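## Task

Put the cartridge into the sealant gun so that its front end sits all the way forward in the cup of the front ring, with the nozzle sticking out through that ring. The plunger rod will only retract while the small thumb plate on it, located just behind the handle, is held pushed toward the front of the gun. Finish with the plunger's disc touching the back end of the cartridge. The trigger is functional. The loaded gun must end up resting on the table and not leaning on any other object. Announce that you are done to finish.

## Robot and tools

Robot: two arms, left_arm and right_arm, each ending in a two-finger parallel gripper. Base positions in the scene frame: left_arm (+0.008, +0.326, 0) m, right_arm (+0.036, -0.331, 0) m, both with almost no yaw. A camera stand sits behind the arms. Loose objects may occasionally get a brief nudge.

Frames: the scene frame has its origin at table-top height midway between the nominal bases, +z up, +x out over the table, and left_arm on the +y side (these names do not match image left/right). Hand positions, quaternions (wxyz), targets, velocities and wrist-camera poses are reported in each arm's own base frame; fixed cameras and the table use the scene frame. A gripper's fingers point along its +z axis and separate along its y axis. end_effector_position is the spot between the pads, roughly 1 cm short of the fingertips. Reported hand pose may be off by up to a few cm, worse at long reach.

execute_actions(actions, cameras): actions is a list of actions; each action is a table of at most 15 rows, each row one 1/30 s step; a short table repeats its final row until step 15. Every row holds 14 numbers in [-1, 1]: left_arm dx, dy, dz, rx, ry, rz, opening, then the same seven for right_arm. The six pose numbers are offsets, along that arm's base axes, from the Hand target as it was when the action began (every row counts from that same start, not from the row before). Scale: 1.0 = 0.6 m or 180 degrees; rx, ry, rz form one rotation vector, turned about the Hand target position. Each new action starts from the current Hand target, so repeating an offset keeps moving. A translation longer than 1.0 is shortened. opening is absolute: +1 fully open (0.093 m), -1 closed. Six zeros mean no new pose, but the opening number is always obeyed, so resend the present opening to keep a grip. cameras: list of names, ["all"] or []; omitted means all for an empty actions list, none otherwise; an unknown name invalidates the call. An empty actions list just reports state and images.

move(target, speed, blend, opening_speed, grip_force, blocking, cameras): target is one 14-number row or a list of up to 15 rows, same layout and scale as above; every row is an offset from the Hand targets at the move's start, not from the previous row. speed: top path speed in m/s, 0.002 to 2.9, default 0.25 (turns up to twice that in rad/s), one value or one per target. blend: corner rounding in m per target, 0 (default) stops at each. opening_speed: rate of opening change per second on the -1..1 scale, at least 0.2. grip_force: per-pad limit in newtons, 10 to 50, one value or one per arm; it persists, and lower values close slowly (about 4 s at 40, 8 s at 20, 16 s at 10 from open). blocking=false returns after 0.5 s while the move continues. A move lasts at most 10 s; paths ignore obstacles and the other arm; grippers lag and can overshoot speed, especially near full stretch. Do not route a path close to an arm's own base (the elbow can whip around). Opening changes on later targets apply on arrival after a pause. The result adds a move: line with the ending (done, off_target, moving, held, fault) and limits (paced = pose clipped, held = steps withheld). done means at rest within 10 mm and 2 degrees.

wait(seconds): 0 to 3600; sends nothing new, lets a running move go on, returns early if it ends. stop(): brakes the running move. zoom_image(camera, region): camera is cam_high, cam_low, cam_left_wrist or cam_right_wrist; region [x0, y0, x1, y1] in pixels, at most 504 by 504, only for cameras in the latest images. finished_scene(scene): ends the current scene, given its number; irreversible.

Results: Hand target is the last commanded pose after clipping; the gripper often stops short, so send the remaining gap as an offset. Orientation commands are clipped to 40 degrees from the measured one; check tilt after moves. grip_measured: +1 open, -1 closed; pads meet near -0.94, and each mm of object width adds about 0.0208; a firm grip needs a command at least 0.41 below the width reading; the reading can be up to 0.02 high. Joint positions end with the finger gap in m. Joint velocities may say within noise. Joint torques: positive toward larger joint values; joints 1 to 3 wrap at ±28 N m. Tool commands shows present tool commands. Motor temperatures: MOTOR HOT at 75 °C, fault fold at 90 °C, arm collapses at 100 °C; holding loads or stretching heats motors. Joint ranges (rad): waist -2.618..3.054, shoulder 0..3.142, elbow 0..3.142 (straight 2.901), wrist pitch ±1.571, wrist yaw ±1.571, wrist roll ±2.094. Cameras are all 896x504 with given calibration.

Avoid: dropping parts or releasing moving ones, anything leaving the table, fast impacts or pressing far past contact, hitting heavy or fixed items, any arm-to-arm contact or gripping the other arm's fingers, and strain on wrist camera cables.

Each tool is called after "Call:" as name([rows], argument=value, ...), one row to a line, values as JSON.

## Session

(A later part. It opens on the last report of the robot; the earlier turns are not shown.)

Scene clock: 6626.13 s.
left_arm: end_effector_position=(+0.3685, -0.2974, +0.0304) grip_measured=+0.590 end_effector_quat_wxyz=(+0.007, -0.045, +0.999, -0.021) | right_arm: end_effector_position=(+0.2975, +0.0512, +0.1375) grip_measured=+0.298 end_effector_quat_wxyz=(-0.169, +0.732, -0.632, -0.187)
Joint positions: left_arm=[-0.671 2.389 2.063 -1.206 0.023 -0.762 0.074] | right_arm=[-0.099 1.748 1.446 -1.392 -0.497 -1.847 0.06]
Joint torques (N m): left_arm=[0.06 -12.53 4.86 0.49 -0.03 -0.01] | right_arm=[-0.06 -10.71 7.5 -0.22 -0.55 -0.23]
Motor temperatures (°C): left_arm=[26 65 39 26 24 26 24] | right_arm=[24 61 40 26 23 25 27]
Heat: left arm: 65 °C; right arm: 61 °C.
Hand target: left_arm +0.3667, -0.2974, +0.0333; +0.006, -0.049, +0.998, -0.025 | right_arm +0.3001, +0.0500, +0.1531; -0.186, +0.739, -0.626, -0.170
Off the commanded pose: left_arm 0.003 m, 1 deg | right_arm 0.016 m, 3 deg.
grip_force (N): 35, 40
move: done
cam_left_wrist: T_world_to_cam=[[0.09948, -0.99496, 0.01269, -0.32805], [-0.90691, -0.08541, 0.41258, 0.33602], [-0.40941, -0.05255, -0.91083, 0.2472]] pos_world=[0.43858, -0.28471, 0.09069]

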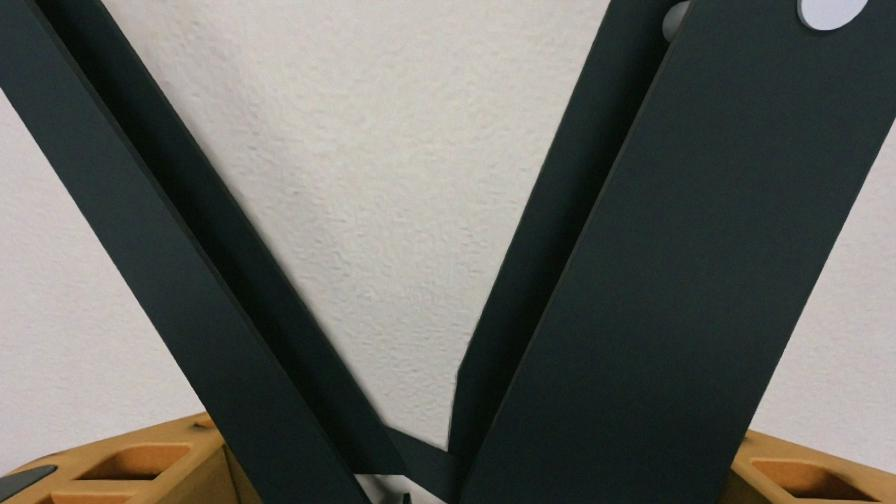

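Call:
move([
  [0.0, 0.0, 0.0, 0, 0, 0, 1.0, 0, 0, 0, 0, 0, 0, 0.3],
  [0.0, 0.0, 0.2, 0, 0, 0, 1.0, 0, 0, 0, 0, 0, 0, 0.3],
], speed=[0.05,0.12], grip_force=[50, 40], opening_speed=1.0, cameras=["cam_left_wrist", "cam_low", "cam_high"])

Call:
zoom_image(camera="cam_left_wrist", region=[280, 300, 540, 504])

Call:
zoom_image(camera="cam_low", region=[400, 280, 580, 400])

Scene clock: 6639.33 s.
left_arm: end_effector_position=(+0.3666, -0.2971, +0.1288) grip_measured=+1.000 end_effector_quat_wxyz=(+0.020, -0.045, +0.998, -0.036) | right_arm: end_effector_position=(+0.2975, +0.0512, +0.1375) grip_measured=+0.298 end_effector_quat_wxyz=(-0.169, +0.732, -0.632, -0.187)
Joint positions: left_arm=[-0.671 2.389 2.456 -1.561 0.028 -0.763 0.093] | right_arm=[-0.099 1.748 1.446 -1.392 -0.497 -1.847 0.06]
Joint torques (N m): left_arm=[0.17 -14.45 7.15 0.42 -0.03 -0.04] | right_arm=[-0.12 -10.54 7.68 -0.2 -0.56 -0.21]
Motor temperatures (°C): left_arm=[26 67 39 26 24 26 24] | right_arm=[24 62 40 26 23 25 27]
Heat: left arm: 67 °C; right arm: 62 °C.
Hand target: left_arm +0.3667, -0.2974, +0.1533; +0.006, -0.049, +0.998, -0.025 | right_arm +0.3001, +0.0500, +0.1531; -0.186, +0.739, -0.626, -0.170
Off the commanded pose: left_arm 0.024 m, 2 deg | right_arm 0.016 m, 3 deg.
joint sent to its limit (left arm) — joint 4 (wrist pitch), lower limit. The joint targets are off in orientation, not in position.
grip_force (N): 50, 40
move: off_target (left_arm)
cam_left_wrist: T_world_to_cam=[[0.0988, -0.99417, 0.0431, -0.33222], [-0.91756, -0.07425, 0.39061, 0.30372], [-0.38514, -0.07814, -0.91954, 0.32077]] pos_world=[0.43504, -0.28267, 0.19064]
Images, in order (width x height): cam_high 896x504, cam_low 896x504, cam_left_wrist 896x504.

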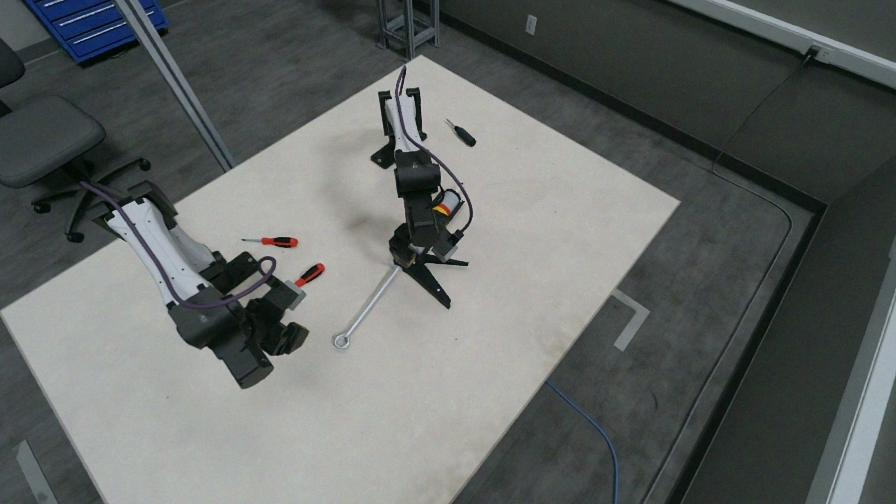

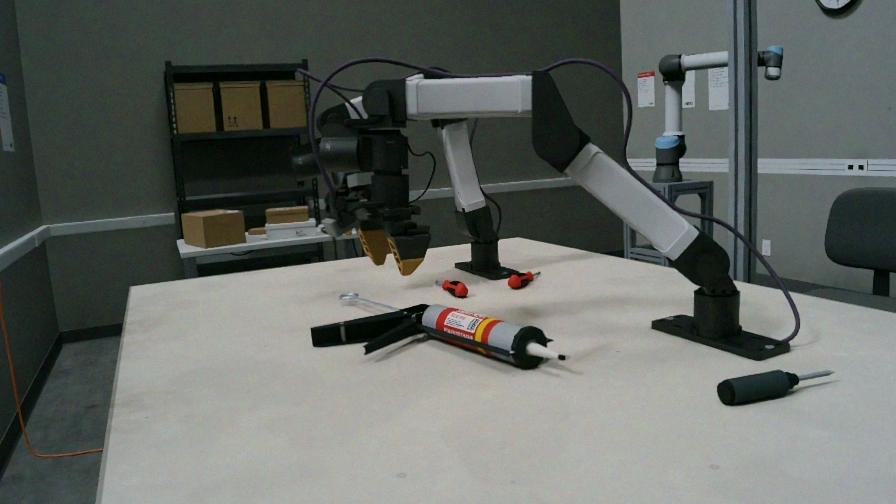

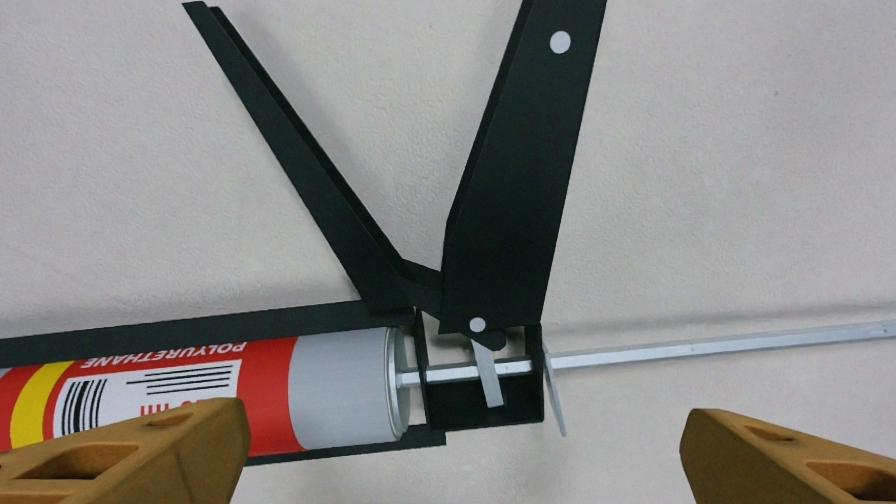

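Scaled by 1.938 from the camera's image (finer frame: 1280x720).

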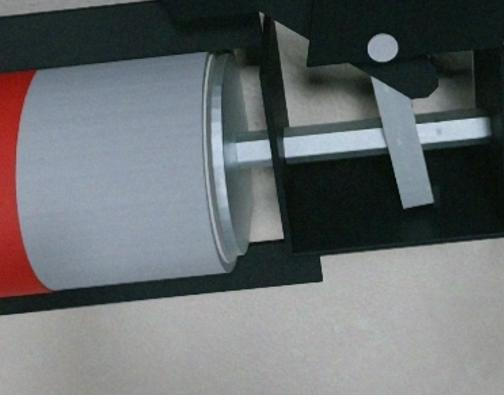

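Scaled by 2.800 from the camera's image (finer frame: 1280x720).

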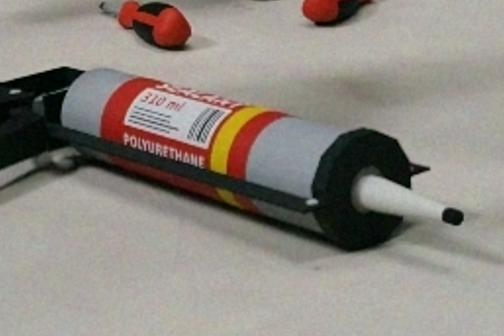

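Call:
move([
  [-0.05, 0.2, 0.08, 0, 0, 0, 0.5, 0, 0, 0, 0, 0, 0, 0.3],
  [-0.2, 0.55, 0.1, 0, 0, 0, 0.5, -0.1, -0.1, 0.05, 0, 0, 0, 0.3],
], speed=[0.2,0.25], blend=0.03, cameras=["cam_low", "cam_high"])

Call:
zoom_image(camera="cam_low", region=[300, 270, 600, 400])

Call:
zoom_image(camera="cam_high", region=[320, 170, 520, 360])

Scene clock: 6652.33 s.
left_arm: end_effector_position=(+0.2516, +0.0333, +0.2083) grip_measured=+0.502 end_effector_quat_wxyz=(+0.032, -0.054, +0.998, -0.018) | right_arm: end_effector_position=(+0.2453, -0.0105, +0.1784) grip_measured=+0.298 end_effector_quat_wxyz=(-0.191, +0.729, -0.644, -0.132)
Joint positions: left_arm=[0.161 1.487 1.542 -1.566 0.043 0.052 0.069] | right_arm=[-0.35 1.529 1.388 -1.545 -0.456 -2.071 0.06]
Joint torques (N m): left_arm=[0.65 -6.54 4.86 0.48 0.02 0.15] | right_arm=[-0.27 -7.69 4.45 -0.19 -0.49 -0.24]
Motor temperatures (°C): left_arm=[26 69 40 26 24 26 24] | right_arm=[24 61 40 26 23 25 27]
Heat: left arm: 69 °C; right arm: 61 °C.
Hand target: left_arm +0.2466, +0.0325, +0.2132; +0.006, -0.049, +0.998, -0.025 | right_arm +0.2401, -0.0099, +0.1831; -0.185, +0.739, -0.625, -0.170
Off the commanded pose: left_arm 0.007 m, 3 deg | right_arm 0.007 m, 5 deg.
joint sent to its limit (left arm) — joint 4 (wrist pitch), lower limit. The joint targets are off in orientation, not in position.
joint sent to its limit (right arm) — joint 4 (wrist pitch), lower limit; joint 6 (wrist roll), lower limit. The joint targets are off in orientation, not in position.
grip_force (N): 50, 40
move: off_target (left_arm, right_arm)
Images, in order (width x height): cam_high 896x504, cam_low 896x504.

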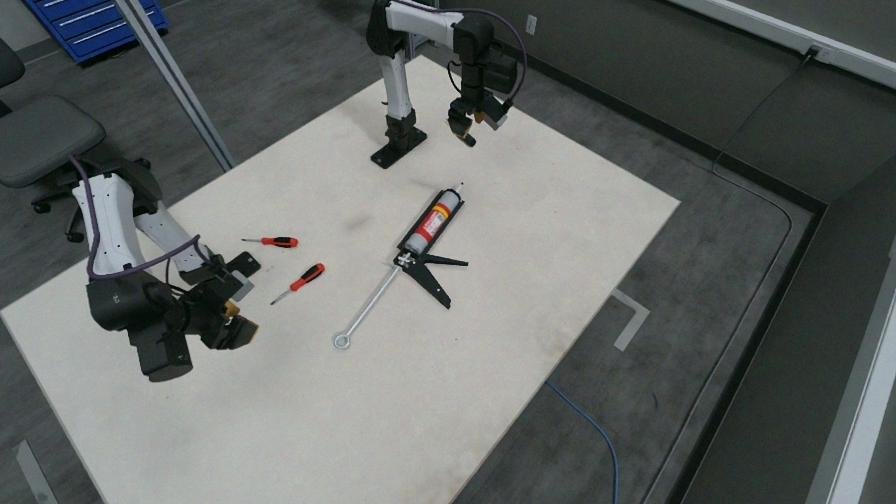

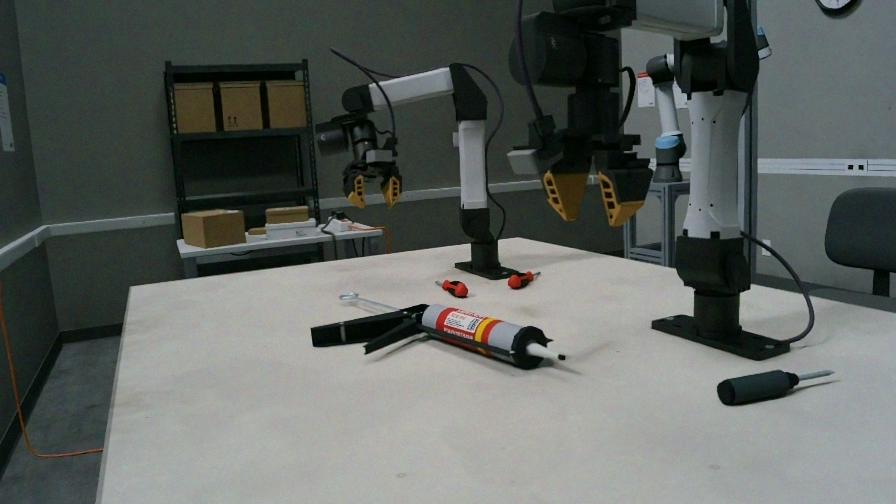

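Scaled by 1.680 from the camera's image (finer frame: 1280x720).

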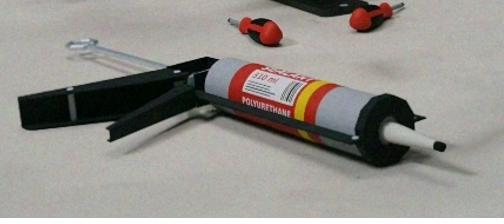

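Scaled by 2.520 from the camera's image (finer frame: 1280x720).

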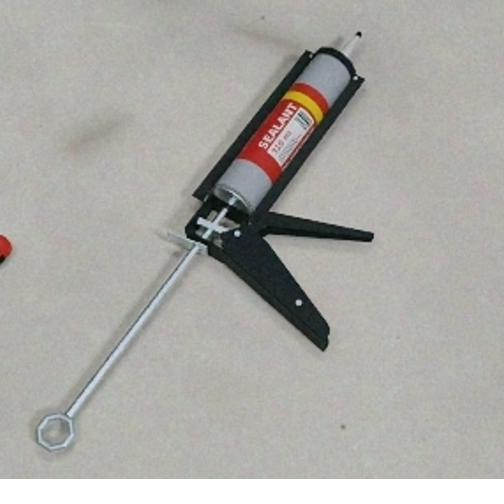

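Call:
finished_scene(scene=1)

The scene is finished: the task was done.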